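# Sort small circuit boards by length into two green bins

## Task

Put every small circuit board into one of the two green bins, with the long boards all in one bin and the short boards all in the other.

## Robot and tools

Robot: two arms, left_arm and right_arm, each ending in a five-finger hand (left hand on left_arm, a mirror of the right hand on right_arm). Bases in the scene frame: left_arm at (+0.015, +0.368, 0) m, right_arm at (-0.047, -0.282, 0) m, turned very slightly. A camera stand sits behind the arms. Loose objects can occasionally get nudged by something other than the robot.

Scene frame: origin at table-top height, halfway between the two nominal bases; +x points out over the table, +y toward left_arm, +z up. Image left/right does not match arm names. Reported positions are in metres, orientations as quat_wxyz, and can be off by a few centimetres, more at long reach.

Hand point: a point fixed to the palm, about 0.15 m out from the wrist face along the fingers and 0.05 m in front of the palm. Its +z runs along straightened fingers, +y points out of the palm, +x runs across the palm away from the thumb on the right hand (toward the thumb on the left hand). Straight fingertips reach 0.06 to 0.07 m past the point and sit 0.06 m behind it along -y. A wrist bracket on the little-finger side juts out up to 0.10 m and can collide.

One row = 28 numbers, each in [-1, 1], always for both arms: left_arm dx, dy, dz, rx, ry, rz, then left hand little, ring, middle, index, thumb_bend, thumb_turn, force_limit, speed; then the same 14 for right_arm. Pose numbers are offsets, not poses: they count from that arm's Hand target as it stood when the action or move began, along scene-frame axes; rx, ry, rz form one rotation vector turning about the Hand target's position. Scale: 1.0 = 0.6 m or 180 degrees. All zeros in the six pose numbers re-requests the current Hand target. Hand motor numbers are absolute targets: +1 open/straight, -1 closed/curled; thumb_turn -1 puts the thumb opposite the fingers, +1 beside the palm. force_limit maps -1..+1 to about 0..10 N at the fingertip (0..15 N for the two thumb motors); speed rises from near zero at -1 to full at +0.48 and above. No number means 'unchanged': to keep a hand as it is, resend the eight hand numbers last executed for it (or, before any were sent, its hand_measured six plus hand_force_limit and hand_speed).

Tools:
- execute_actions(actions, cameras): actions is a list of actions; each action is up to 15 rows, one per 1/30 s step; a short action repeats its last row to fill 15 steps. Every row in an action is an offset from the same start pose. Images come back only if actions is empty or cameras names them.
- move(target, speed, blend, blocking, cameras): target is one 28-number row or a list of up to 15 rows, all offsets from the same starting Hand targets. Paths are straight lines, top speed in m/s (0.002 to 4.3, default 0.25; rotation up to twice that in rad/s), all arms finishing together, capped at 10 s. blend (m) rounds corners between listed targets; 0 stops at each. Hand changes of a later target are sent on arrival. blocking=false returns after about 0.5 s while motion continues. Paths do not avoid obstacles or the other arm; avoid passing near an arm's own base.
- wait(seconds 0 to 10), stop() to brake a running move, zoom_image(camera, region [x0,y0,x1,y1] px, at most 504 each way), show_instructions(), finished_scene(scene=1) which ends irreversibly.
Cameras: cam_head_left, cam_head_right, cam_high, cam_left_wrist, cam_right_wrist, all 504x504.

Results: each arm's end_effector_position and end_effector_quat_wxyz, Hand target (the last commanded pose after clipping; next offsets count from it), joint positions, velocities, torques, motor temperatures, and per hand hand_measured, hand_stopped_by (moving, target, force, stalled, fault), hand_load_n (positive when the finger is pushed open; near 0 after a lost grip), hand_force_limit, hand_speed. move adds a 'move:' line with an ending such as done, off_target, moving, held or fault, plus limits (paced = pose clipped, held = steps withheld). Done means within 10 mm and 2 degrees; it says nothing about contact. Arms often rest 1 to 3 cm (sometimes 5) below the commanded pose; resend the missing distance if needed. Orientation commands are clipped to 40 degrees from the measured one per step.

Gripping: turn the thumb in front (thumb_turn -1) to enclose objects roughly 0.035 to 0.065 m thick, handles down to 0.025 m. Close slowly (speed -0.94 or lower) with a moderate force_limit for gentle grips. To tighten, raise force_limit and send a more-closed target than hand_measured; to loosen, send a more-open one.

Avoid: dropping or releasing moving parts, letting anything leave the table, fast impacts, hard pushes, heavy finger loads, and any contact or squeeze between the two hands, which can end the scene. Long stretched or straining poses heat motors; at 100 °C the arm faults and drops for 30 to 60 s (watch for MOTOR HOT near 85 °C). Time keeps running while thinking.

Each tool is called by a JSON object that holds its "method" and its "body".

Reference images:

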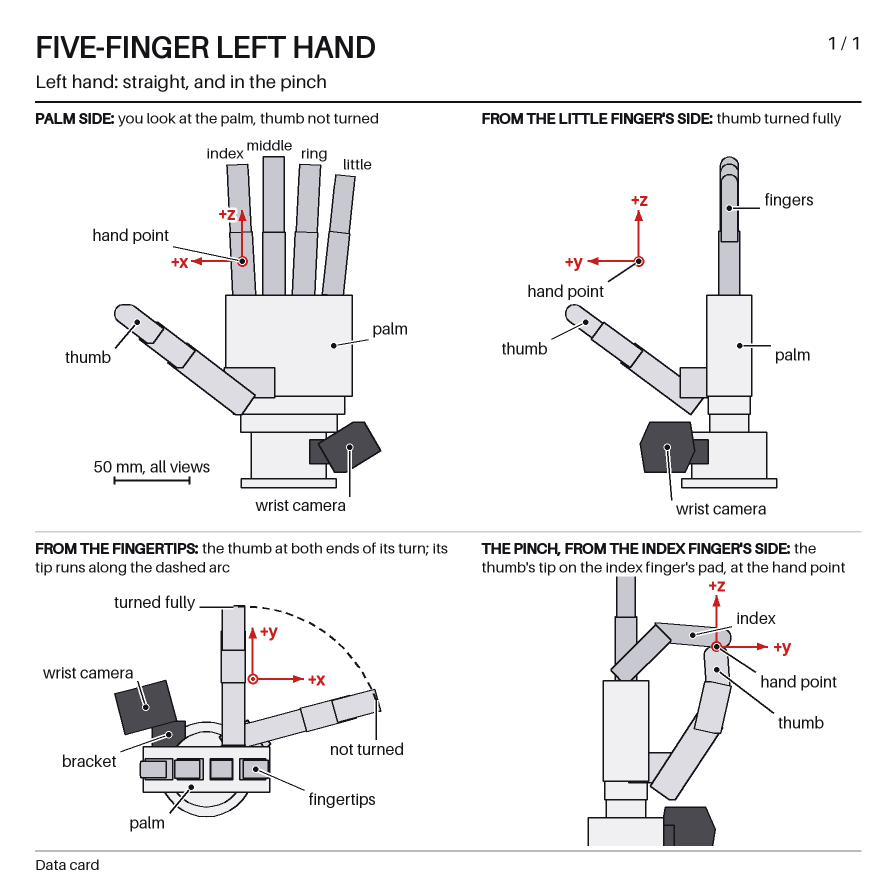

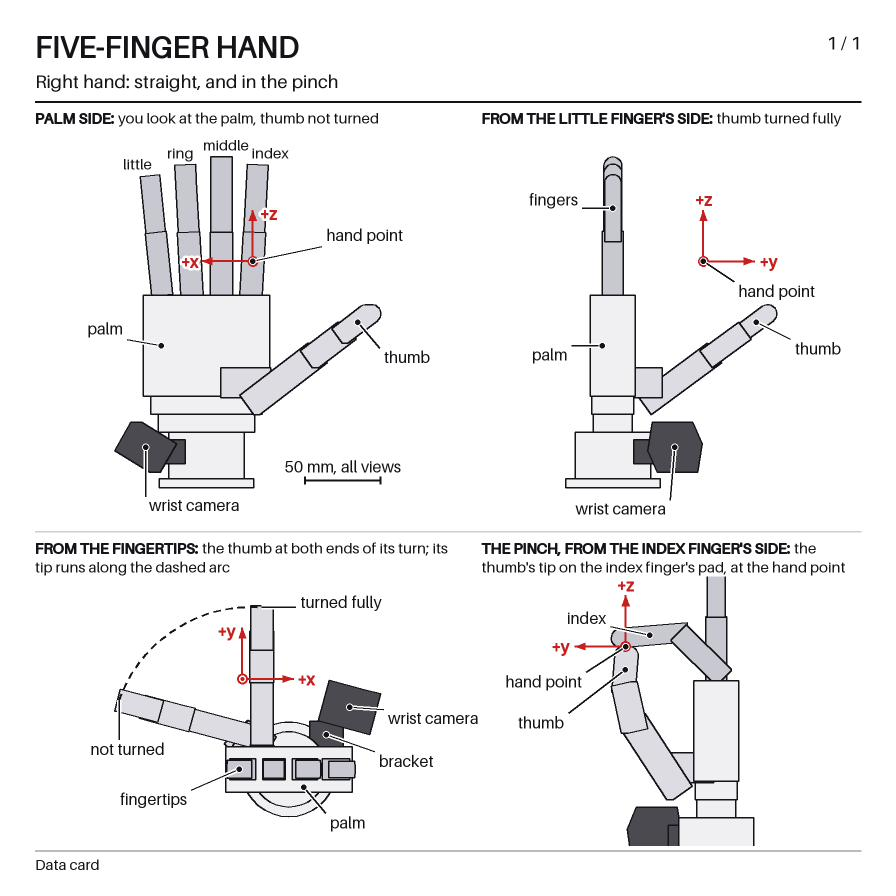

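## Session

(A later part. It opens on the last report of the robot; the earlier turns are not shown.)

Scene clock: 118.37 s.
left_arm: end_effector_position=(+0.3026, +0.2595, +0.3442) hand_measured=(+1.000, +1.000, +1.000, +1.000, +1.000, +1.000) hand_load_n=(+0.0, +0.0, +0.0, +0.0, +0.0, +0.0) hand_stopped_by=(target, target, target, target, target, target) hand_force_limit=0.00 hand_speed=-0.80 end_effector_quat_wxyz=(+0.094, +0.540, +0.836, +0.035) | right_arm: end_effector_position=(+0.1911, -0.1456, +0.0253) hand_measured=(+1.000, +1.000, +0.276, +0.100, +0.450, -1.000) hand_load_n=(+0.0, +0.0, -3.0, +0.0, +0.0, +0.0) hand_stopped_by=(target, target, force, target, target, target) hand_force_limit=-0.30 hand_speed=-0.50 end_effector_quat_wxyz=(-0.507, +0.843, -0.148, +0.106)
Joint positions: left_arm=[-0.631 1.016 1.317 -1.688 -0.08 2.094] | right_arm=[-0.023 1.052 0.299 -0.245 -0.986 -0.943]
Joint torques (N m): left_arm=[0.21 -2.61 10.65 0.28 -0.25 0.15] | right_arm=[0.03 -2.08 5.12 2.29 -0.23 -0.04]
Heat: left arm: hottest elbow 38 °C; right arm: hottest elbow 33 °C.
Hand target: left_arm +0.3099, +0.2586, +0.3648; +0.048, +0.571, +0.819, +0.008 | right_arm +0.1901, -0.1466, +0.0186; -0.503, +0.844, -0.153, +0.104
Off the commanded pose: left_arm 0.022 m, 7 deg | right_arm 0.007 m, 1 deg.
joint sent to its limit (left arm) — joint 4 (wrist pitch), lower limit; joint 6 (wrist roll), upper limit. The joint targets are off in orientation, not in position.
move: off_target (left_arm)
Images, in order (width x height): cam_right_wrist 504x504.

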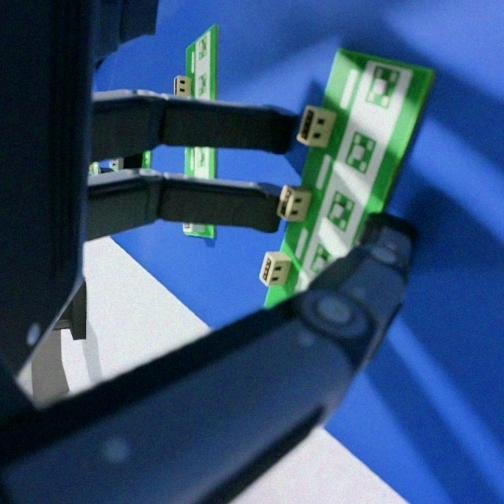

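{"method": "move", "body": {"target": [0,0,0,0,0,0, 1,1,1,1,1,1,0,-0.8, 0,0,0.010,0,0,0, 1,1,0.05,0,0.45,-1,-0.1,-0.5], "cameras": ["cam_right_wrist"], "speed": 0.08}}

{"method": "zoom_image", "body": {"camera": "cam_right_wrist", "region": [200, 50, 480, 330]}}

Scene clock: 121.77 s.
left_arm: end_effector_position=(+0.3026, +0.2595, +0.3442) hand_measured=(+1.000, +1.000, +1.000, +1.000, +1.000, +1.000) hand_load_n=(+0.0, +0.0, +0.0, +0.0, +0.0, +0.0) hand_stopped_by=(target, target, target, target, target, target) hand_force_limit=0.00 hand_speed=-0.80 end_effector_quat_wxyz=(+0.094, +0.540, +0.836, +0.035) | right_arm: end_effector_position=(+0.1919, -0.1451, +0.0261) hand_measured=(+1.000, +1.000, +0.190, +0.000, +0.450, -1.000) hand_load_n=(+0.0, +0.0, +1.0, +0.0, +0.0, +0.0) hand_stopped_by=(target, target, force, target, target, target) hand_force_limit=-0.10 hand_speed=-0.50 end_effector_quat_wxyz=(-0.508, +0.842, -0.147, +0.107)
Joint positions: left_arm=[-0.631 1.016 1.317 -1.688 -0.08 2.094] | right_arm=[-0.022 1.051 0.299 -0.239 -0.988 -0.942]
Joint torques (N m): left_arm=[0.15 -2.61 10.67 0.29 -0.25 0.15] | right_arm=[-0.09 -4.25 5.75 0.9 -0.12 -0.01]
Heat: left arm: hottest elbow 38 °C; right arm: hottest elbow 33 °C.
Hand target: left_arm +0.3099, +0.2586, +0.3648; +0.048, +0.571, +0.819, +0.008 | right_arm +0.1902, -0.1467, +0.0246; -0.503, +0.844, -0.153, +0.105
Off the commanded pose: left_arm 0.022 m, 7 deg | right_arm 0.003 m, 1 deg.
joint sent to its limit (left arm) — joint 4 (wrist pitch), lower limit; joint 6 (wrist roll), upper limit. The joint targets are off in orientation, not in position.
move: off_target (left_arm)
Images, in order (width x height): cam_right_wrist 504x504.

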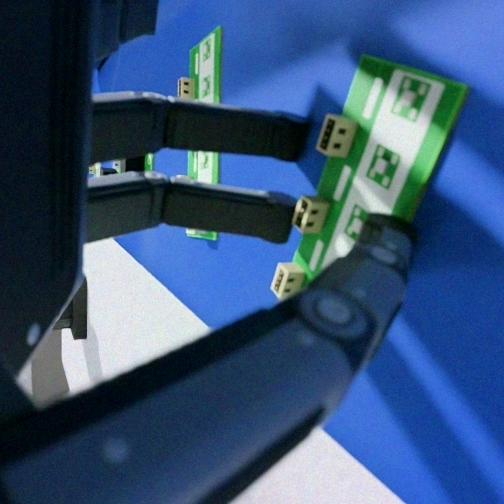

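Scaled by 1.800.

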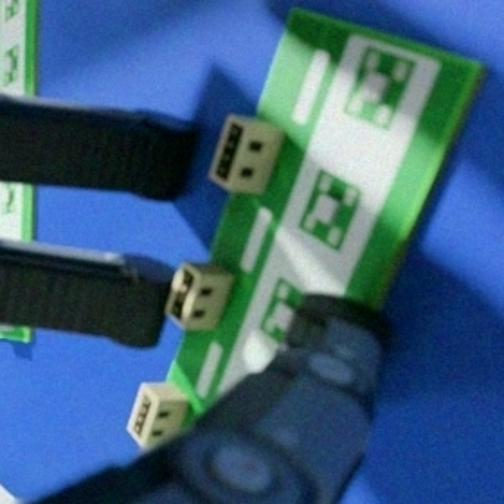

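{"method": "move", "body": {"target": [[0,0,0,0,0,0, 1,1,1,1,1,1,0,-0.8, 0,0,0.01,0.0,0.0,0, 1,1,0.4,0.4,0.5,-1,-0.2,0],[0,0,0,0,0,0, 1,1,1,1,1,1,0,-0.8, -0.06,-0.006,0.1,0.021,-0.0072,0, 1,1,0.4,0.4,0.5,-1,-0.2,0]], "cameras": ["cam_right_wrist","cam_head_left","cam_head_right"], "speed": 0.15}}

{"method": "zoom_image", "body": {"camera": "cam_head_left", "region": [230, 370, 330, 460]}}

{"method": "zoom_image", "body": {"camera": "cam_head_right", "region": [230, 370, 330, 460]}}

Scene clock: 130.07 s.
left_arm: end_effector_position=(+0.3026, +0.2595, +0.3442) hand_measured=(+1.000, +1.000, +1.000, +1.000, +1.000, +1.000) hand_load_n=(+0.0, +0.0, +0.0, +0.0, -0.5, +0.0) hand_stopped_by=(target, target, target, target, target, target) hand_force_limit=0.00 hand_speed=-0.80 end_effector_quat_wxyz=(+0.094, +0.540, +0.836, +0.035) | right_arm: end_effector_position=(+0.1443, -0.1474, +0.0729) hand_measured=(+1.000, +1.000, +0.400, +0.400, +0.500, -1.000) hand_load_n=(+0.0, +0.0, +0.0, +0.0, +0.0, +0.0) hand_stopped_by=(target, target, target, target, target, target) hand_force_limit=-0.20 hand_speed=0.00 end_effector_quat_wxyz=(-0.531, +0.827, -0.161, +0.092)
Joint positions: left_arm=[-0.631 1.016 1.317 -1.688 -0.08 2.094] | right_arm=[-0.094 0.736 0.299 -0.63 -1.07 -0.989]
Joint torques (N m): left_arm=[0.15 -2.55 10.66 0.29 -0.25 0.16] | right_arm=[-0.56 -1.79 8.69 1.13 -0.82 -0.19]
Heat: left arm: hottest elbow 38 °C; right arm: hottest elbow 32 °C.
Hand target: left_arm +0.3099, +0.2586, +0.3648; +0.048, +0.571, +0.819, +0.008 | right_arm +0.1542, -0.1503, +0.0846; -0.532, +0.826, -0.150, +0.109
Off the commanded pose: left_arm 0.022 m, 7 deg | right_arm 0.016 m, 2 deg.
joint sent to its limit (left arm) — joint 4 (wrist pitch), lower limit; joint 6 (wrist roll), upper limit. The joint targets are off in orientation, not in position.
move: off_target (left_arm, right_arm)
Images, in order (width x height): cam_head_left 504x504, cam_head_right 504x504, cam_right_wrist 504x504.

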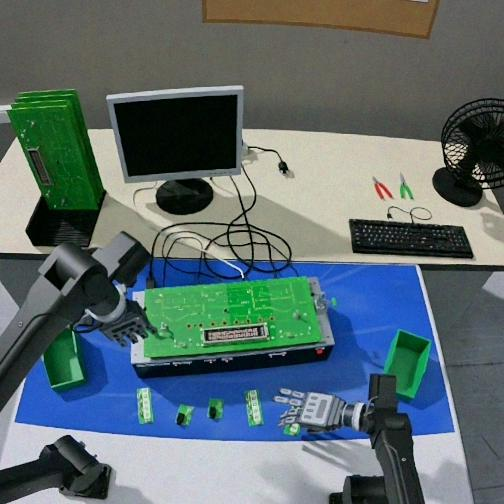

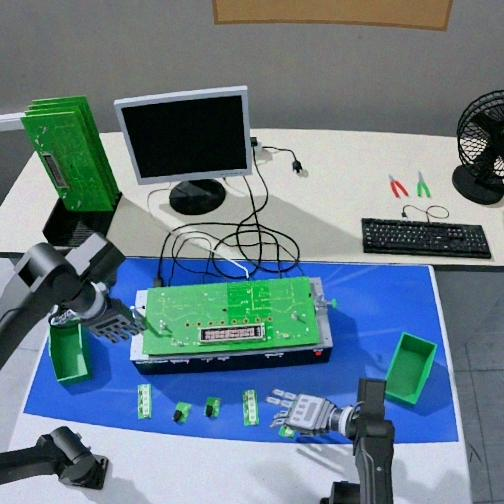

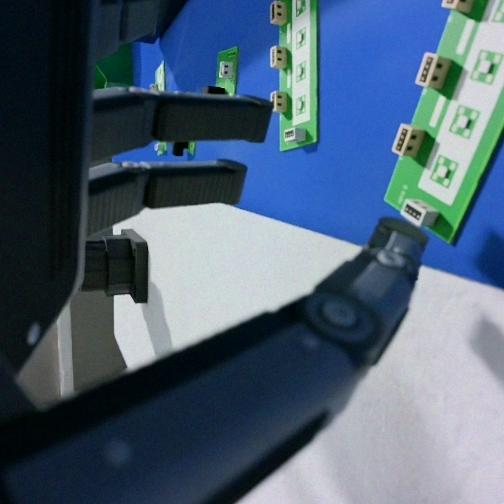

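Scaled by 5.040.

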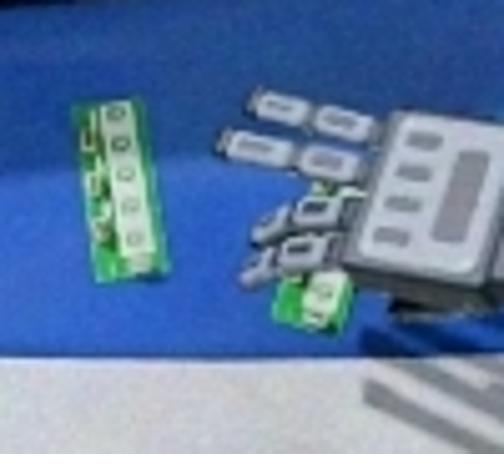

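Scaled by 5.040.

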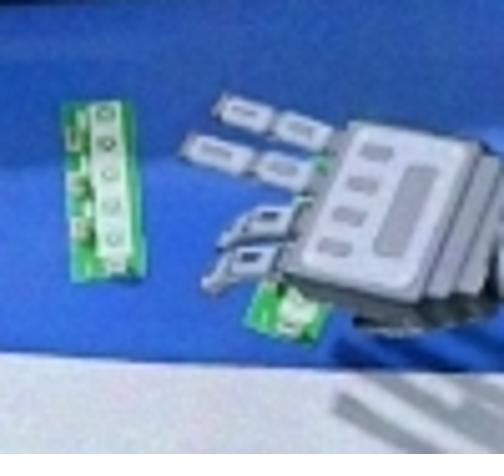

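{"method": "move", "body": {"target": [[0,0,0,0,0,0, 1,1,1,1,1,1,0,-0.8, 0.06,0,0,0,0,0, 1,1,0.4,0.4,0.5,-1,-0.2,0],[0,0,0,0,0,0, 1,1,1,1,1,1,0,-0.8, 0.06,0,-0.086,0,0,0, 1,1,0.4,0.4,0.5,-1,-0.2,0]], "cameras": ["cam_right_wrist"], "speed": 0.12}}

{"method": "zoom_image", "body": {"camera": "cam_right_wrist", "region": [200, 50, 480, 330]}}

Scene clock: 134.93 s.
left_arm: end_effector_position=(+0.3026, +0.2595, +0.3442) hand_measured=(+1.000, +1.000, +1.000, +1.000, +1.000, +1.000) hand_load_n=(+0.0, +0.0, +0.0, +0.0, +0.0, +0.0) hand_stopped_by=(target, target, target, target, target, target) hand_force_limit=0.00 hand_speed=-0.80 end_effector_quat_wxyz=(+0.094, +0.540, +0.836, +0.035) | right_arm: end_effector_position=(+0.1910, -0.1525, +0.0351) hand_measured=(+1.000, +1.000, +0.400, +0.400, +0.500, -1.000) hand_load_n=(+0.0, +0.0, -0.5, +0.0, +0.0, +0.0) hand_stopped_by=(target, target, target, target, target, target) hand_force_limit=-0.20 hand_speed=0.00 end_effector_quat_wxyz=(-0.532, +0.826, -0.149, +0.113)
Joint positions: left_arm=[-0.631 1.016 1.317 -1.688 -0.08 2.094] | right_arm=[-0.094 1.037 0.296 -0.274 -1.069 -0.986]
Joint torques (N m): left_arm=[0.21 -2.49 10.67 0.29 -0.25 0.16] | right_arm=[0.73 -2.49 5.53 1.98 -0.53 0.11]
Heat: left arm: hottest elbow 39 °C; right arm: hottest elbow 33 °C.
Hand target: left_arm +0.3099, +0.2586, +0.3648; +0.048, +0.571, +0.819, +0.008 | right_arm +0.1902, -0.1503, +0.0330; -0.532, +0.826, -0.150, +0.109
Off the commanded pose: left_arm 0.022 m, 7 deg | right_arm 0.003 m, 1 deg.
joint sent to its limit (left arm) — joint 4 (wrist pitch), lower limit; joint 6 (wrist roll), upper limit. The joint targets are off in orientation, not in position.
move: off_target (left_arm)
Images, in order (width x height): cam_right_wrist 504x504.

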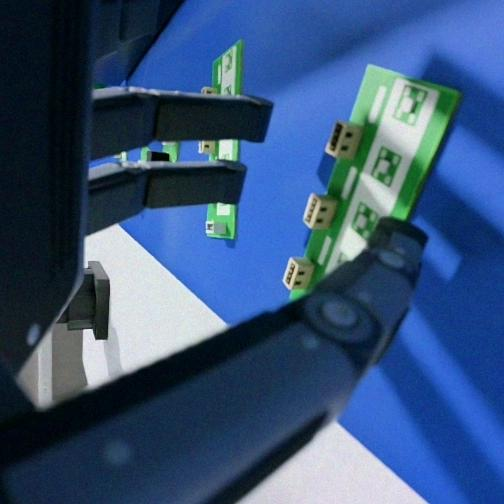

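Scaled by 1.800.

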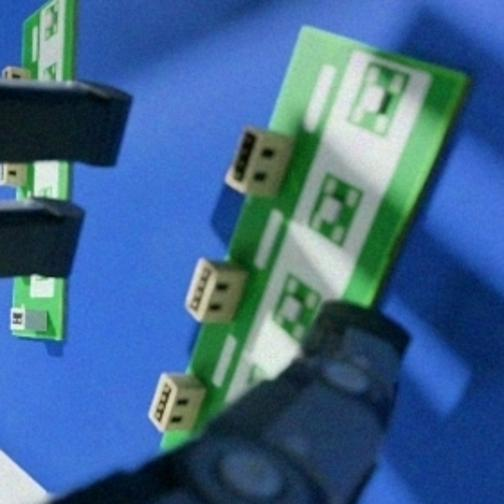

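{"method": "move", "body": {"target": [[0,0,0,0,0,0, 1,1,1,1,1,1,0,-0.8, -0.002,-0.006,0.02,0,0,0, 1,1,0.4,0.4,0.5,-1,-0.2,0],[0,0,0,0,0,0, 1,1,1,1,1,1,0,-0.8, -0.002,-0.006,-0.016,0,0,0, 1,1,0.4,0.4,0.5,-1,-0.2,0]], "cameras": ["cam_right_wrist"], "speed": 0.1}}

{"method": "zoom_image", "body": {"camera": "cam_right_wrist", "region": [200, 50, 480, 330]}}

Scene clock: 138.97 s.
left_arm: end_effector_position=(+0.3026, +0.2595, +0.3442) hand_measured=(+1.000, +1.000, +1.000, +1.000, +1.000, +1.000) hand_load_n=(+0.0, +0.0, +0.0, +0.0, +0.0, +0.0) hand_stopped_by=(target, target, target, target, target, target) hand_force_limit=0.00 hand_speed=-0.80 end_effector_quat_wxyz=(+0.094, +0.540, +0.836, +0.035) | right_arm: end_effector_position=(+0.1873, -0.1522, +0.0273) hand_measured=(+1.000, +1.000, +0.400, +0.400, +0.500, -1.000) hand_load_n=(+0.0, +0.0, +0.0, +0.0, +0.0, +2.0) hand_stopped_by=(target, target, target, target, target, target) hand_force_limit=-0.20 hand_speed=0.00 end_effector_quat_wxyz=(-0.533, +0.826, -0.152, +0.103)
Joint positions: left_arm=[-0.631 1.016 1.317 -1.688 -0.08 2.094] | right_arm=[-0.097 1.071 0.288 -0.261 -1.076 -0.995]
Joint torques (N m): left_arm=[0.21 -2.55 10.66 0.29 -0.25 0.15] | right_arm=[-0.38 -2.32 5.12 2.22 -0.6 -0.13]
Heat: left arm: hottest elbow 39 °C; right arm: hottest elbow 33 °C.
Hand target: left_arm +0.3099, +0.2586, +0.3648; +0.048, +0.571, +0.819, +0.008 | right_arm +0.1890, -0.1539, +0.0233; -0.532, +0.826, -0.151, +0.109
Off the commanded pose: left_arm 0.022 m, 7 deg | right_arm 0.005 m, 1 deg.
joint sent to its limit (left arm) — joint 4 (wrist pitch), lower limit; joint 6 (wrist roll), upper limit. The joint targets are off in orientation, not in position.
move: off_target (left_arm)
Images, in order (width x height): cam_right_wrist 504x504.

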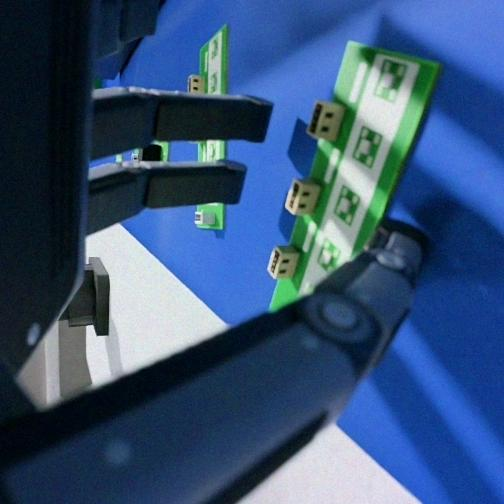

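Scaled by 1.800.

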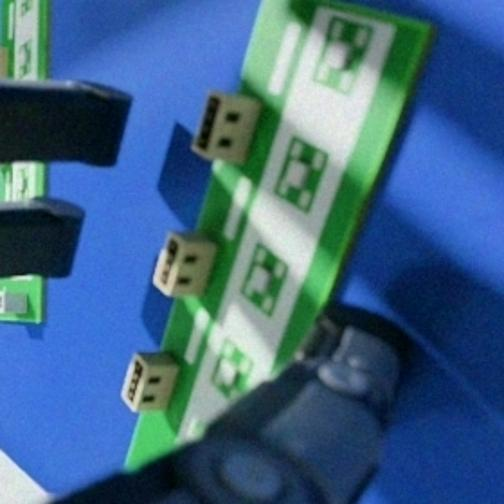

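{"method": "move", "body": {"target": [0,0,0,0,0,0, 1,1,1,1,1,1,0,-0.8, 0,0,0,0,0,0, 1,1,0.1,0.05,0.5,-1,-0.3,-0.5], "cameras": ["cam_right_wrist"], "speed": 0.1}}

{"method": "zoom_image", "body": {"camera": "cam_right_wrist", "region": [200, 50, 480, 330]}}

Scene clock: 141.07 s.
left_arm: end_effector_position=(+0.3026, +0.2595, +0.3442) hand_measured=(+1.000, +1.000, +1.000, +1.000, +1.000, +1.000) hand_load_n=(+0.0, +0.0, +0.0, +0.0, +0.0, +0.0) hand_stopped_by=(target, target, target, target, target, target) hand_force_limit=0.00 hand_speed=-0.80 end_effector_quat_wxyz=(+0.094, +0.540, +0.836, +0.035) | right_arm: end_effector_position=(+0.1873, -0.1521, +0.0273) hand_measured=(+1.000, +1.000, +0.100, +0.050, +0.500, -1.000) hand_load_n=(+0.0, +0.0, +0.0, +0.0, +0.0, +2.0) hand_stopped_by=(target, target, target, target, target, target) hand_force_limit=-0.30 hand_speed=-0.50 end_effector_quat_wxyz=(-0.533, +0.826, -0.152, +0.103)
Joint positions: left_arm=[-0.631 1.016 1.317 -1.688 -0.08 2.094] | right_arm=[-0.097 1.071 0.288 -0.261 -1.077 -0.995]
Joint torques (N m): left_arm=[0.15 -2.55 10.66 0.29 -0.25 0.15] | right_arm=[-0.5 -2.43 5.11 2.28 -0.58 -0.12]
Heat: left arm: hottest elbow 39 °C; right arm: hottest elbow 33 °C.
Hand target: left_arm +0.3099, +0.2586, +0.3648; +0.048, +0.571, +0.819, +0.008 | right_arm +0.1890, -0.1539, +0.0234; -0.532, +0.826, -0.151, +0.109
Off the commanded pose: left_arm 0.022 m, 7 deg | right_arm 0.005 m, 1 deg.
joint sent to its limit (left arm) — joint 4 (wrist pitch), lower limit; joint 6 (wrist roll), upper limit. The joint targets are off in orientation, not in position.
move: off_target (left_arm)
Images, in order (width x height): cam_right_wrist 504x504.

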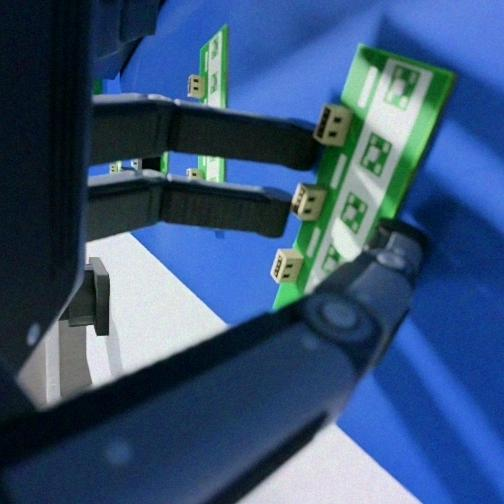

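Scaled by 1.800.

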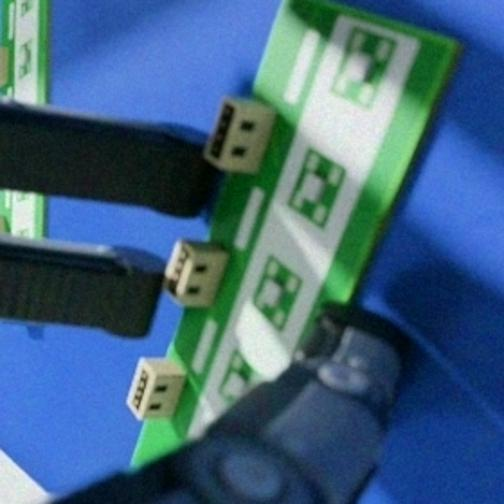

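{"method": "move", "body": {"target": [0,0,0,0,0,0, 1,1,1,1,1,1,0,-0.8, 0,0,0,0,0,0, 1,1,0.04,-0.03,0.5,-1,-0.3,-0.5], "cameras": ["cam_right_wrist"], "speed": 0.1}}

{"method": "zoom_image", "body": {"camera": "cam_right_wrist", "region": [200, 50, 480, 330]}}

Scene clock: 142.57 s.
left_arm: end_effector_position=(+0.3026, +0.2595, +0.3442) hand_measured=(+1.000, +1.000, +1.000, +1.000, +1.000, +1.000) hand_load_n=(+0.0, +0.0, +0.0, +0.0, +0.0, +0.0) hand_stopped_by=(target, target, target, target, target, target) hand_force_limit=0.00 hand_speed=-0.80 end_effector_quat_wxyz=(+0.094, +0.540, +0.836, +0.035) | right_arm: end_effector_position=(+0.1874, -0.1521, +0.0274) hand_measured=(+1.000, +1.000, +0.040, -0.030, +0.500, -1.000) hand_load_n=(+0.0, -0.5, +0.0, +1.0, +1.5, +1.5) hand_stopped_by=(target, target, target, target, target, target) hand_force_limit=-0.30 hand_speed=-0.50 end_effector_quat_wxyz=(-0.534, +0.826, -0.152, +0.104)
Joint positions: left_arm=[-0.631 1.016 1.317 -1.688 -0.08 2.094] | right_arm=[-0.097 1.071 0.288 -0.26 -1.077 -0.995]
Joint torques (N m): left_arm=[0.21 -2.55 10.66 0.28 -0.25 0.15] | right_arm=[-0.32 -2.43 5.09 2.28 -0.57 -0.11]
Heat: left arm: hottest elbow 39 °C; right arm: hottest elbow 33 °C.
Hand target: left_arm +0.3099, +0.2586, +0.3648; +0.048, +0.571, +0.819, +0.008 | right_arm +0.1890, -0.1539, +0.0234; -0.532, +0.826, -0.150, +0.109
Off the commanded pose: left_arm 0.022 m, 7 deg | right_arm 0.005 m, 1 deg.
joint sent to its limit (left arm) — joint 4 (wrist pitch), lower limit; joint 6 (wrist roll), upper limit. The joint targets are off in orientation, not in position.
move: off_target (left_arm)
Images, in order (width x height): cam_right_wrist 504x504.

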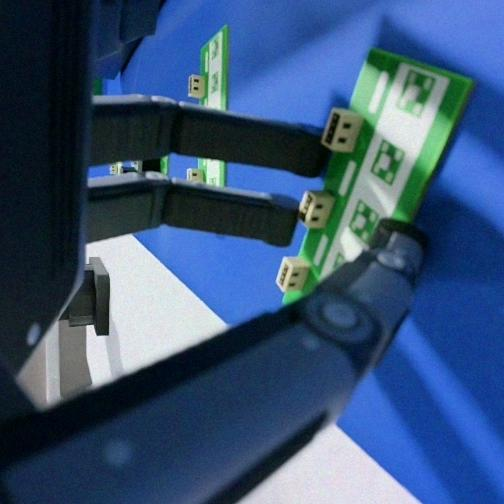

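Scaled by 1.800.

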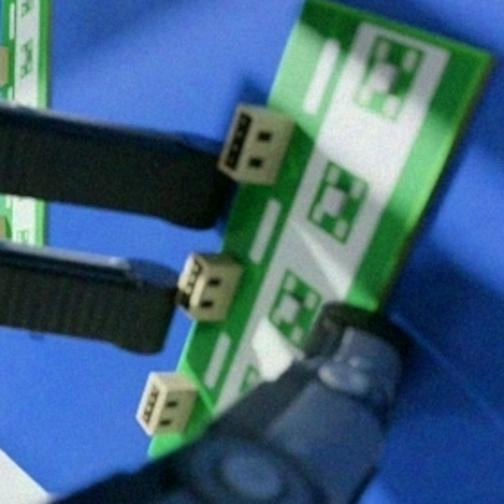

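{"method": "move", "body": {"target": [0,0,0,0,0,0, 1,1,1,1,1,1,0,-0.8, 0,0,0,0,0,0, 1,1,-0.05,-0.1,0.5,-1,-0.3,-0.7], "cameras": ["cam_right_wrist"], "speed": 0.1}}

{"method": "zoom_image", "body": {"camera": "cam_right_wrist", "region": [200, 50, 480, 330]}}

Scene clock: 144.50 s.
left_arm: end_effector_position=(+0.3026, +0.2595, +0.3442) hand_measured=(+1.000, +1.000, +1.000, +1.000, +1.000, +1.000) hand_load_n=(+0.0, +0.0, +0.0, +0.0, +0.0, +0.0) hand_stopped_by=(target, target, target, target, target, target) hand_force_limit=0.00 hand_speed=-0.80 end_effector_quat_wxyz=(+0.094, +0.540, +0.836, +0.035) | right_arm: end_effector_position=(+0.1886, -0.1515, +0.0285) hand_measured=(+1.000, +1.000, -0.038, -0.054, +0.500, -1.000) hand_load_n=(+0.0, +0.0, +3.5, +0.0, +1.0, +1.0) hand_stopped_by=(target, target, force, force, target, target) hand_force_limit=-0.30 hand_speed=-0.70 end_effector_quat_wxyz=(-0.536, +0.824, -0.149, +0.106)
Joint positions: left_arm=[-0.631 1.016 1.317 -1.688 -0.08 2.094] | right_arm=[-0.097 1.071 0.288 -0.252 -1.083 -0.995]
Joint torques (N m): left_arm=[0.21 -2.61 10.67 0.29 -0.25 0.15] | right_arm=[-0.38 -2.49 5.11 1.96 -0.36 -0.11]
Heat: left arm: hottest elbow 39 °C; right arm: hottest elbow 33 °C.
Hand target: left_arm +0.3099, +0.2586, +0.3648; +0.048, +0.571, +0.819, +0.008 | right_arm +0.1890, -0.1539, +0.0234; -0.532, +0.826, -0.150, +0.109
Off the commanded pose: left_arm 0.022 m, 7 deg | right_arm 0.006 m, 1 deg.
joint sent to its limit (left arm) — joint 4 (wrist pitch), lower limit; joint 6 (wrist roll), upper limit. The joint targets are off in orientation, not in position.
move: off_target (left_arm)
Images, in order (width x height): cam_right_wrist 504x504.

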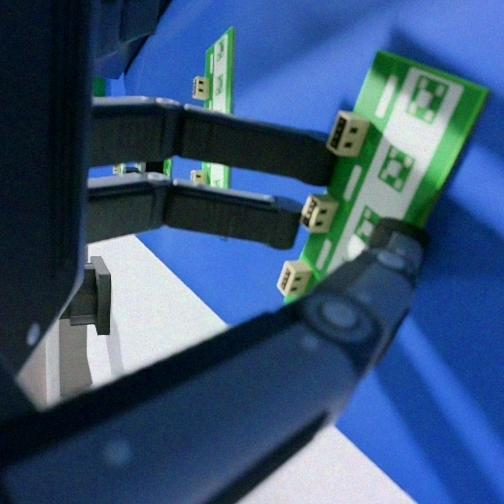

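Scaled by 1.800.

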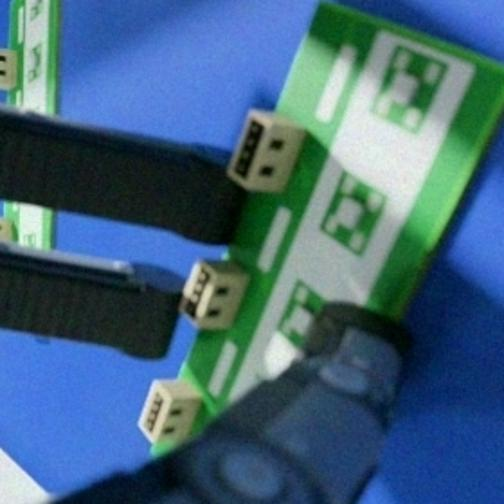

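{"method": "move", "body": {"target": [[0,0,0,0,0,0, 1,1,1,1,1,1,0,-0.8, 0,0,0.02,0.0,0.0,0, 1,1,0.4,0.4,0.5,-1,-0.2,0],[0,0,0,0,0,0, 1,1,1,1,1,1,0,-0.8, -0.02,-0.09,0.12,0.084,-0.029,0, 1,1,0.4,0.2,0.3,-1,-0.2,0]], "cameras": ["cam_right_wrist","cam_head_left","cam_head_right"], "speed": 0.15}}

{"method": "zoom_image", "body": {"camera": "cam_head_left", "region": [230, 370, 330, 460]}}

{"method": "zoom_image", "body": {"camera": "cam_head_right", "region": [230, 370, 330, 460]}}

Scene clock: 163.77 s.
left_arm: end_effector_position=(+0.3026, +0.2595, +0.3442) hand_measured=(+1.000, +1.000, +1.000, +1.000, +1.000, +1.000) hand_load_n=(+0.0, +0.0, +0.0, +0.0, +0.0, +0.0) hand_stopped_by=(target, target, target, target, target, target) hand_force_limit=0.00 hand_speed=-0.80 end_effector_quat_wxyz=(+0.094, +0.540, +0.836, +0.035) | right_arm: end_effector_position=(+0.1631, -0.1974, +0.0882) hand_measured=(+1.000, +1.000, +0.400, +0.200, +0.300, -1.000) hand_load_n=(+0.0, +0.0, -0.5, +0.0, +0.0, +0.0) hand_stopped_by=(target, target, target, target, target, target) hand_force_limit=-0.20 hand_speed=0.00 end_effector_quat_wxyz=(-0.629, +0.751, -0.164, +0.118)
Joint positions: left_arm=[-0.631 1.016 1.317 -1.688 -0.08 2.094] | right_arm=[-0.493 1.216 0.455 -1.325 -1.362 -2.065]
Joint torques (N m): left_arm=[0.21 -2.55 10.63 0.29 -0.25 0.15] | right_arm=[-0.26 -3.55 7.54 -0.46 -0.63 -0.15]
Heat: left arm: hottest elbow 40 °C; right arm: hottest elbow 33 °C.
Hand target: left_arm +0.3099, +0.2586, +0.3648; +0.048, +0.571, +0.819, +0.008 | right_arm +0.1771, -0.2080, +0.0954; -0.642, +0.743, -0.139, +0.126
Off the commanded pose: left_arm 0.022 m, 7 deg | right_arm 0.019 m, 3 deg.
joint sent to its limit (left arm) — joint 4 (wrist pitch), lower limit; joint 6 (wrist roll), upper limit. The joint targets are off in orientation, not in position.
joint sent to its limit (right arm) — joint 6 (wrist roll), lower limit. The joint targets are off in orientation, not in position.
move: off_target (left_arm, right_arm); target 2's new numbers were sent with right_arm's hand 0.019 m and 4 deg from that target
Images, in order (width x height): cam_head_left 504x504, cam_head_right 504x504, cam_right_wrist 504x504.

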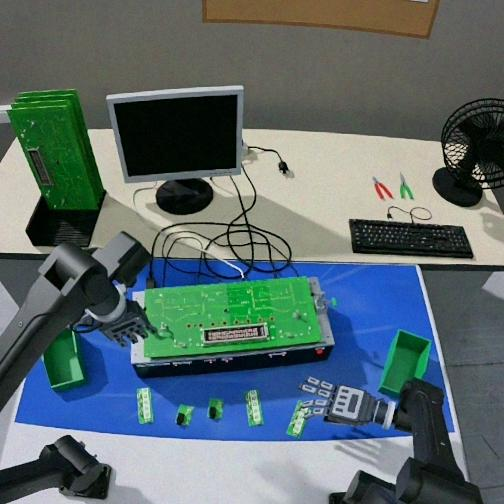

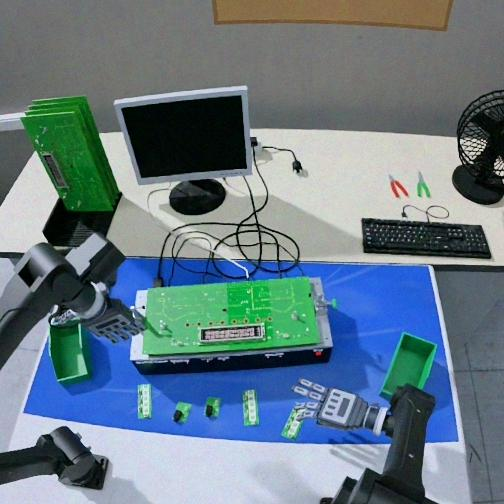

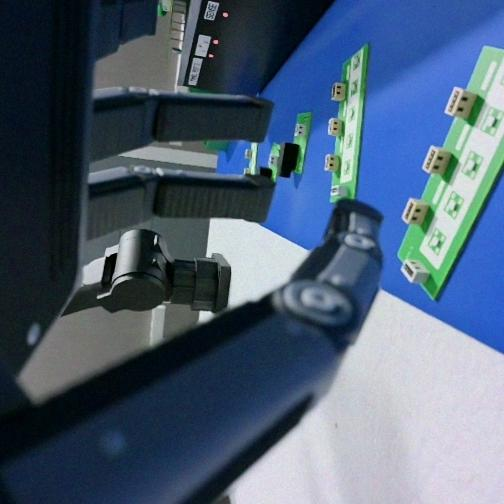

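Scaled by 5.040.

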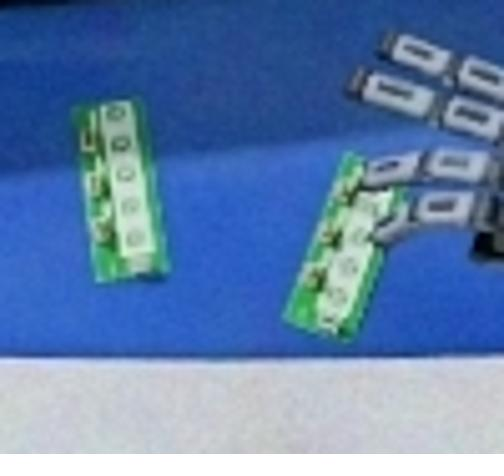

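Scaled by 5.040.

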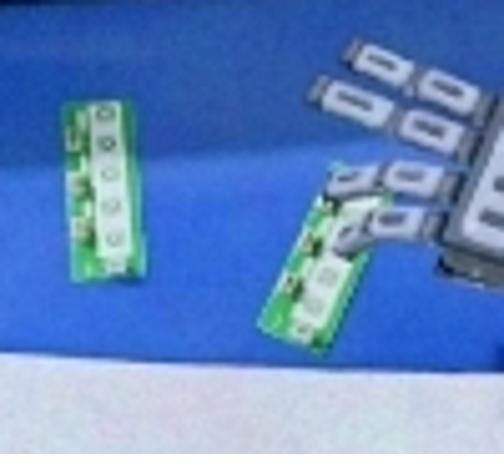

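{"method": "move", "body": {"target": [0,0,0,0,0,0, 1,1,1,1,1,1,0,-0.8, 0.06,0.147,0,0,0,0, 1,1,0.4,0.2,0.3,-1,-0.2,0], "cameras": ["cam_right_wrist","cam_head_left"], "speed": 0.15}}

Scene clock: 169.00 s.
left_arm: end_effector_position=(+0.3026, +0.2595, +0.3442) hand_measured=(+1.000, +1.000, +1.000, +1.000, +1.000, +1.000) hand_load_n=(+0.0, +0.0, +0.0, +0.0, +0.0, +0.0) hand_stopped_by=(target, target, target, target, target, target) hand_force_limit=0.00 hand_speed=-0.80 end_effector_quat_wxyz=(+0.094, +0.540, +0.836, +0.035) | right_arm: end_effector_position=(+0.1978, -0.1216, +0.0893) hand_measured=(+1.000, +1.000, +0.400, +0.200, +0.300, -1.000) hand_load_n=(+0.0, +0.0, +0.0, +0.0, +0.0, +0.0) hand_stopped_by=(target, target, target, target, target, target) hand_force_limit=-0.20 hand_speed=0.00 end_effector_quat_wxyz=(+0.705, -0.705, +0.060, -0.041)
Joint positions: left_arm=[-0.631 1.016 1.317 -1.688 -0.08 2.094] | right_arm=[-0.131 1.416 0.532 -0.973 -1.569 -1.831]
Joint torques (N m): left_arm=[0.21 -2.55 10.66 0.28 -0.25 0.15] | right_arm=[0.73 -6.07 6.97 0.44 -0.94 0.09]
Heat: left arm: hottest elbow 40 °C; right arm: hottest elbow 33 °C.
Hand target: left_arm +0.3099, +0.2586, +0.3648; +0.048, +0.571, +0.819, +0.008 | right_arm +0.2129, -0.1196, +0.0954; +0.643, -0.743, +0.139, -0.125
Off the commanded pose: left_arm 0.022 m, 7 deg | right_arm 0.017 m, 16 deg.
joint sent to its limit (left arm) — joint 4 (wrist pitch), lower limit; joint 6 (wrist roll), upper limit. The joint targets are off in orientation, not in position.
move: off_target (left_arm, right_arm)
Images, in order (width x height): cam_head_left 504x504, cam_right_wrist 504x504.

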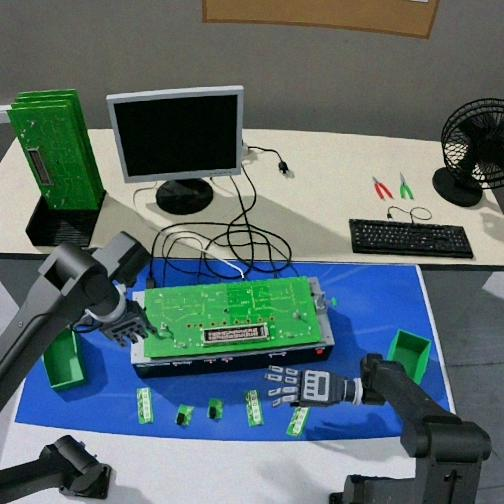

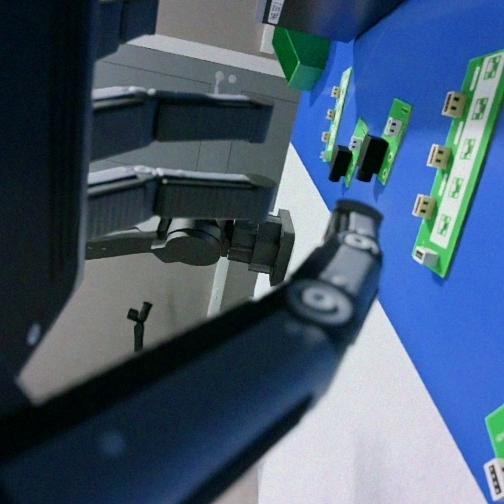

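{"method": "move", "body": {"target": [[0,0,0,0,0,0, 1,1,1,1,1,1,0,-0.8, 0,-0.2,0.17,-0.1,0.04,0, 1,1,0.4,0.4,0.5,-1,-0.2,0],[0,0,0,0,0,0, 1,1,1,1,1,1,0,-0.8, 0.25,-0.45,0.25,-0.263,0.09,0, 1,1,0.4,0.4,0.5,-1,-0.2,0]], "blend": 0.05, "cameras": ["all"], "speed": 0.25}}

{"method": "zoom_image", "body": {"camera": "cam_head_left", "region": [120, 370, 220, 460]}}

{"method": "zoom_image", "body": {"camera": "cam_head_left", "region": [230, 370, 330, 460]}}

{"method": "zoom_image", "body": {"camera": "cam_head_right", "region": [230, 370, 330, 460]}}

{"method": "zoom_image", "body": {"camera": "cam_high", "region": [140, 210, 260, 370]}}

Scene clock: 180.30 s.
left_arm: end_effector_position=(+0.3026, +0.2595, +0.3442) hand_measured=(+1.000, +1.000, +1.000, +1.000, +1.000, +1.000) hand_load_n=(+0.0, +0.0, +0.0, +0.0, +0.0, +0.0) hand_stopped_by=(target, target, target, target, target, target) hand_force_limit=0.00 hand_speed=-0.80 end_effector_quat_wxyz=(+0.094, +0.540, +0.836, +0.035) | right_arm: end_effector_position=(+0.3475, -0.3870, +0.2273) hand_measured=(+1.000, +1.000, +0.400, +0.400, +0.500, -1.000) hand_load_n=(+0.0, +0.0, +0.0, +0.0, +0.0, +0.0) hand_stopped_by=(target, target, target, target, target, target) hand_force_limit=-0.20 hand_speed=0.00 end_effector_quat_wxyz=(-0.271, +0.946, -0.169, +0.051)
Joint positions: left_arm=[-0.631 1.016 1.317 -1.688 -0.08 2.094] | right_arm=[-0.373 1.482 1.441 -1.543 -0.559 -1.605]
Joint torques (N m): left_arm=[0.26 -2.61 10.67 0.31 -0.24 0.15] | right_arm=[0.79 -11.63 11.19 0.27 -0.32 0.06]
Heat: left arm: hottest elbow 40 °C; right arm: hottest elbow 34 °C.
Hand target: left_arm +0.3099, +0.2586, +0.3648; +0.048, +0.571, +0.819, +0.008 | right_arm +0.3629, -0.3896, +0.2454; -0.266, +0.948, -0.164, +0.068
Off the commanded pose: left_arm 0.022 m, 7 deg | right_arm 0.024 m, 2 deg.
joint sent to its limit (left arm) — joint 4 (wrist pitch), lower limit; joint 6 (wrist roll), upper limit. The joint targets are off in orientation, not in position.
move: off_target (left_arm, right_arm)

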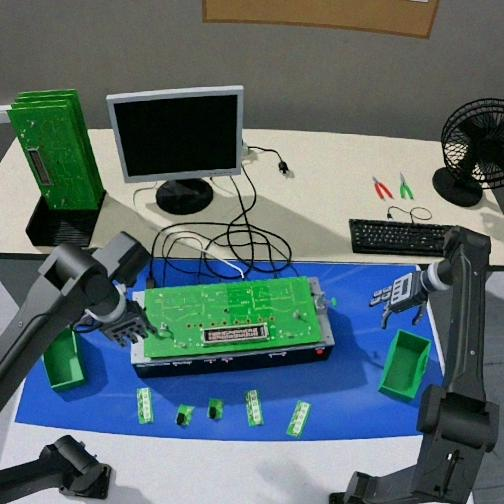

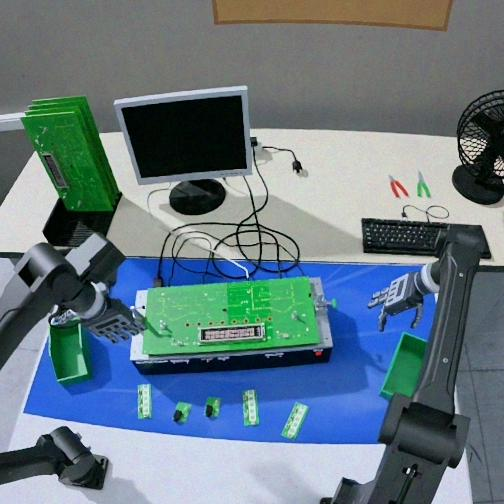

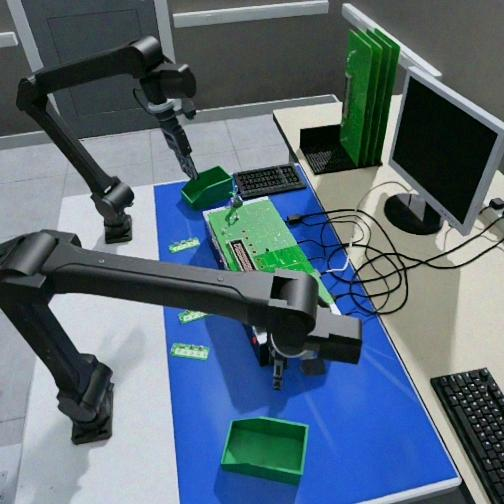

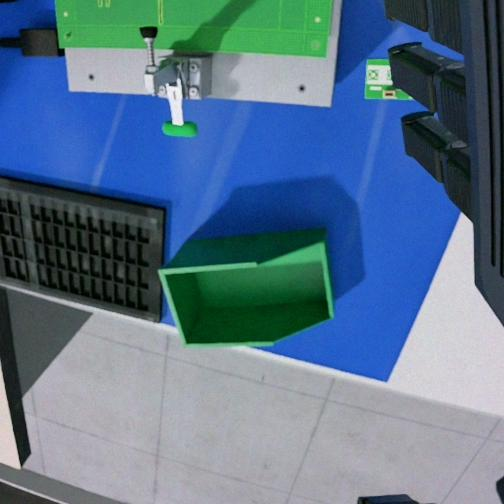

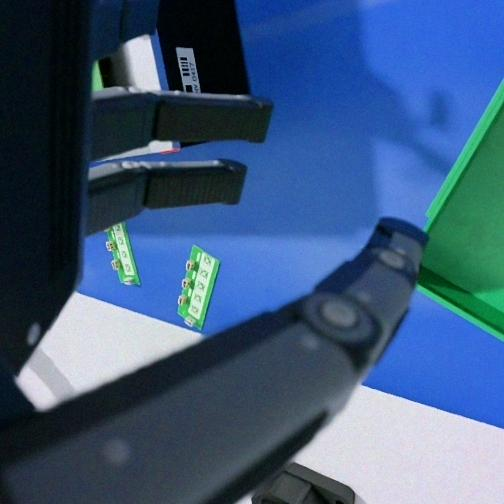

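Scaled by 5.040.

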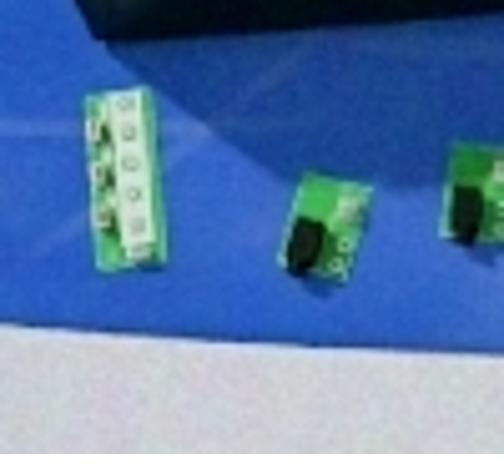

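Scaled by 5.040.

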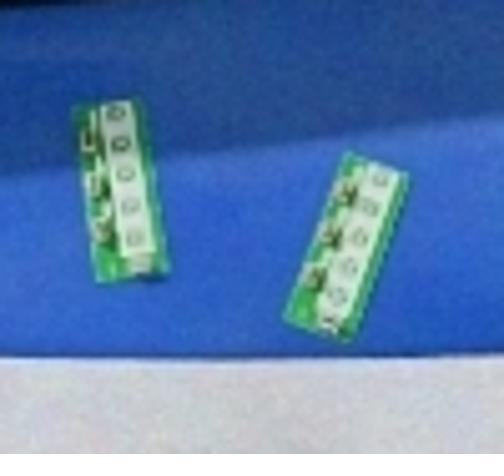

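Scaled by 5.040.

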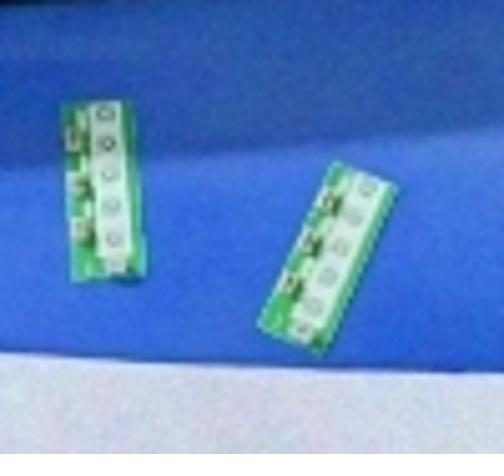

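Scaled by 3.150.

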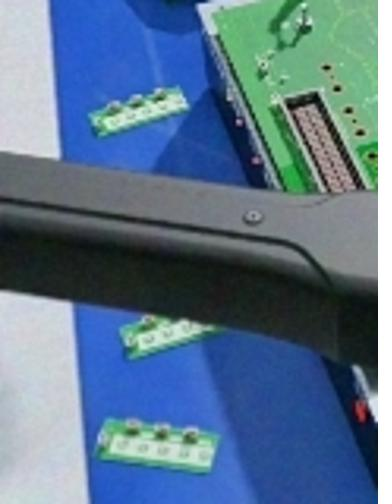

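{"method": "move", "body": {"target": [[-0.1,-0.25,-0.1,-0.15,0.01,-0.09, 1,1,0.2,0.2,0.6,-0.44,-0.2,0, 0,0,0,0,0,0, 1,1,0.4,0.4,0.5,-1,-0.2,0],[-0.2215,-0.689,-0.358,-0.375,0.025,-0.221, 1,1,0.2,0.2,0.6,-0.44,-0.2,0,0,0,0,0,0,0,  1,1,0.4,0.4,0.5,-1,-0.2,0]], "blend": 0.05, "cameras": ["all"], "speed": 0.25}}

Scene clock: 205.17 s.
left_arm: end_effector_position=(+0.1821, -0.1508, +0.1498) hand_measured=(+1.000, +1.000, +0.200, +0.200, +0.600, -0.440) hand_load_n=(+0.0, +0.0, +0.0, +0.0, +0.0, +0.0) hand_stopped_by=(target, target, target, target, target, target) hand_force_limit=-0.20 hand_speed=0.00 end_effector_quat_wxyz=(+0.320, +0.680, +0.461, -0.471) | right_arm: end_effector_position=(+0.3474, -0.3869, +0.2273) hand_measured=(+1.000, +1.000, +0.400, +0.400, +0.500, -1.000) hand_load_n=(+0.0, +0.0, +0.0, +0.0, +0.0, +0.0) hand_stopped_by=(target, target, target, target, target, target) hand_force_limit=-0.20 hand_speed=0.00 end_effector_quat_wxyz=(-0.271, +0.946, -0.169, +0.051)
Joint positions: left_arm=[-1.092 1.367 0.716 0.131 0.787 1.956] | right_arm=[-0.373 1.482 1.441 -1.544 -0.559 -1.605]
Joint torques (N m): left_arm=[-1.38 -6.83 6.63 2.74 0.14 0] | right_arm=[0.85 -11.58 11.17 0.34 -0.31 0.06]
Motor temperatures (°C): left_arm=[28 26 41 27 27 28] | right_arm=[28 28 40 24 29 26]
Heat: left arm: hottest elbow 41 °C; right arm: hottest elbow 40 °C.
Hand target: left_arm +0.1770, -0.1549, +0.1503; +0.321, +0.679, +0.457, -0.476 | right_arm +0.3629, -0.3896, +0.2454; -0.266, +0.948, -0.164, +0.068
Off the commanded pose: left_arm 0.007 m, 1 deg | right_arm 0.024 m, 2 deg.
move: off_target (right_arm)

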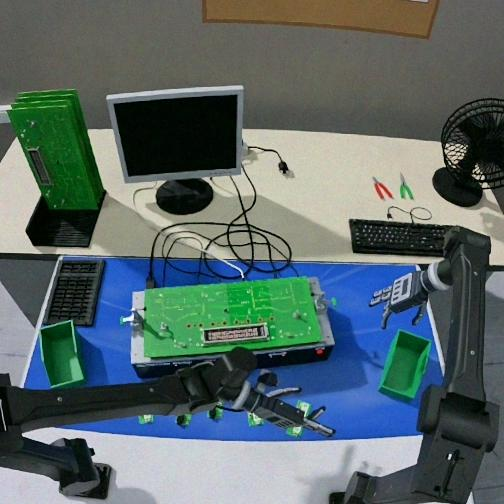

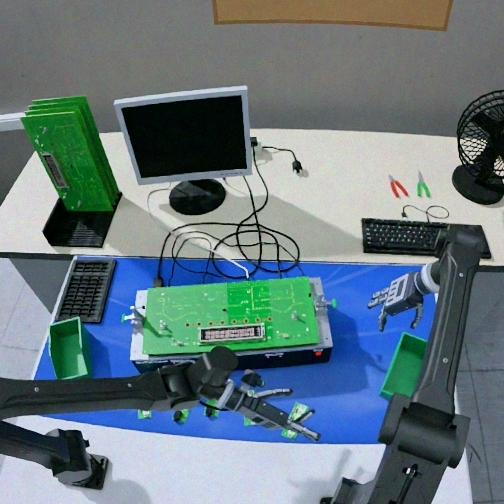

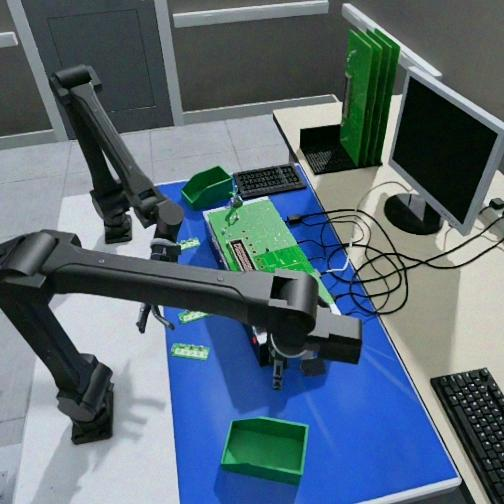

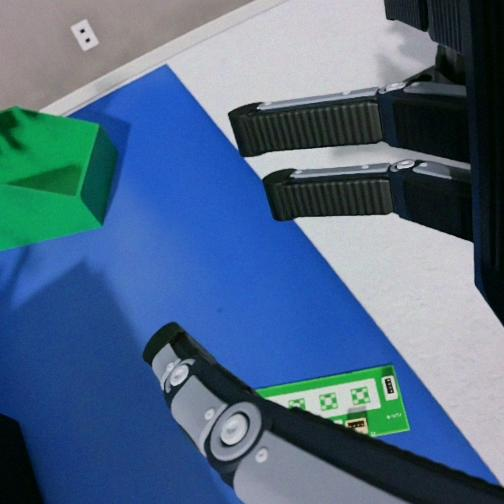

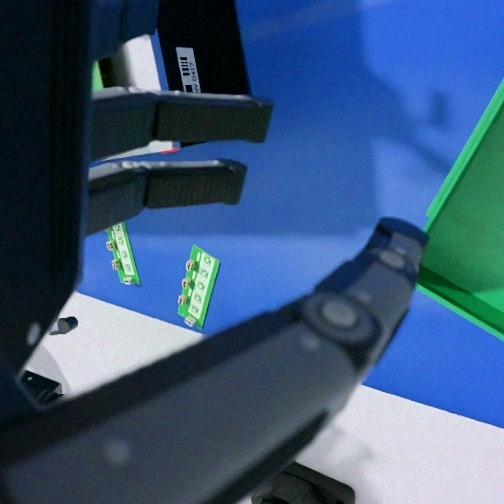

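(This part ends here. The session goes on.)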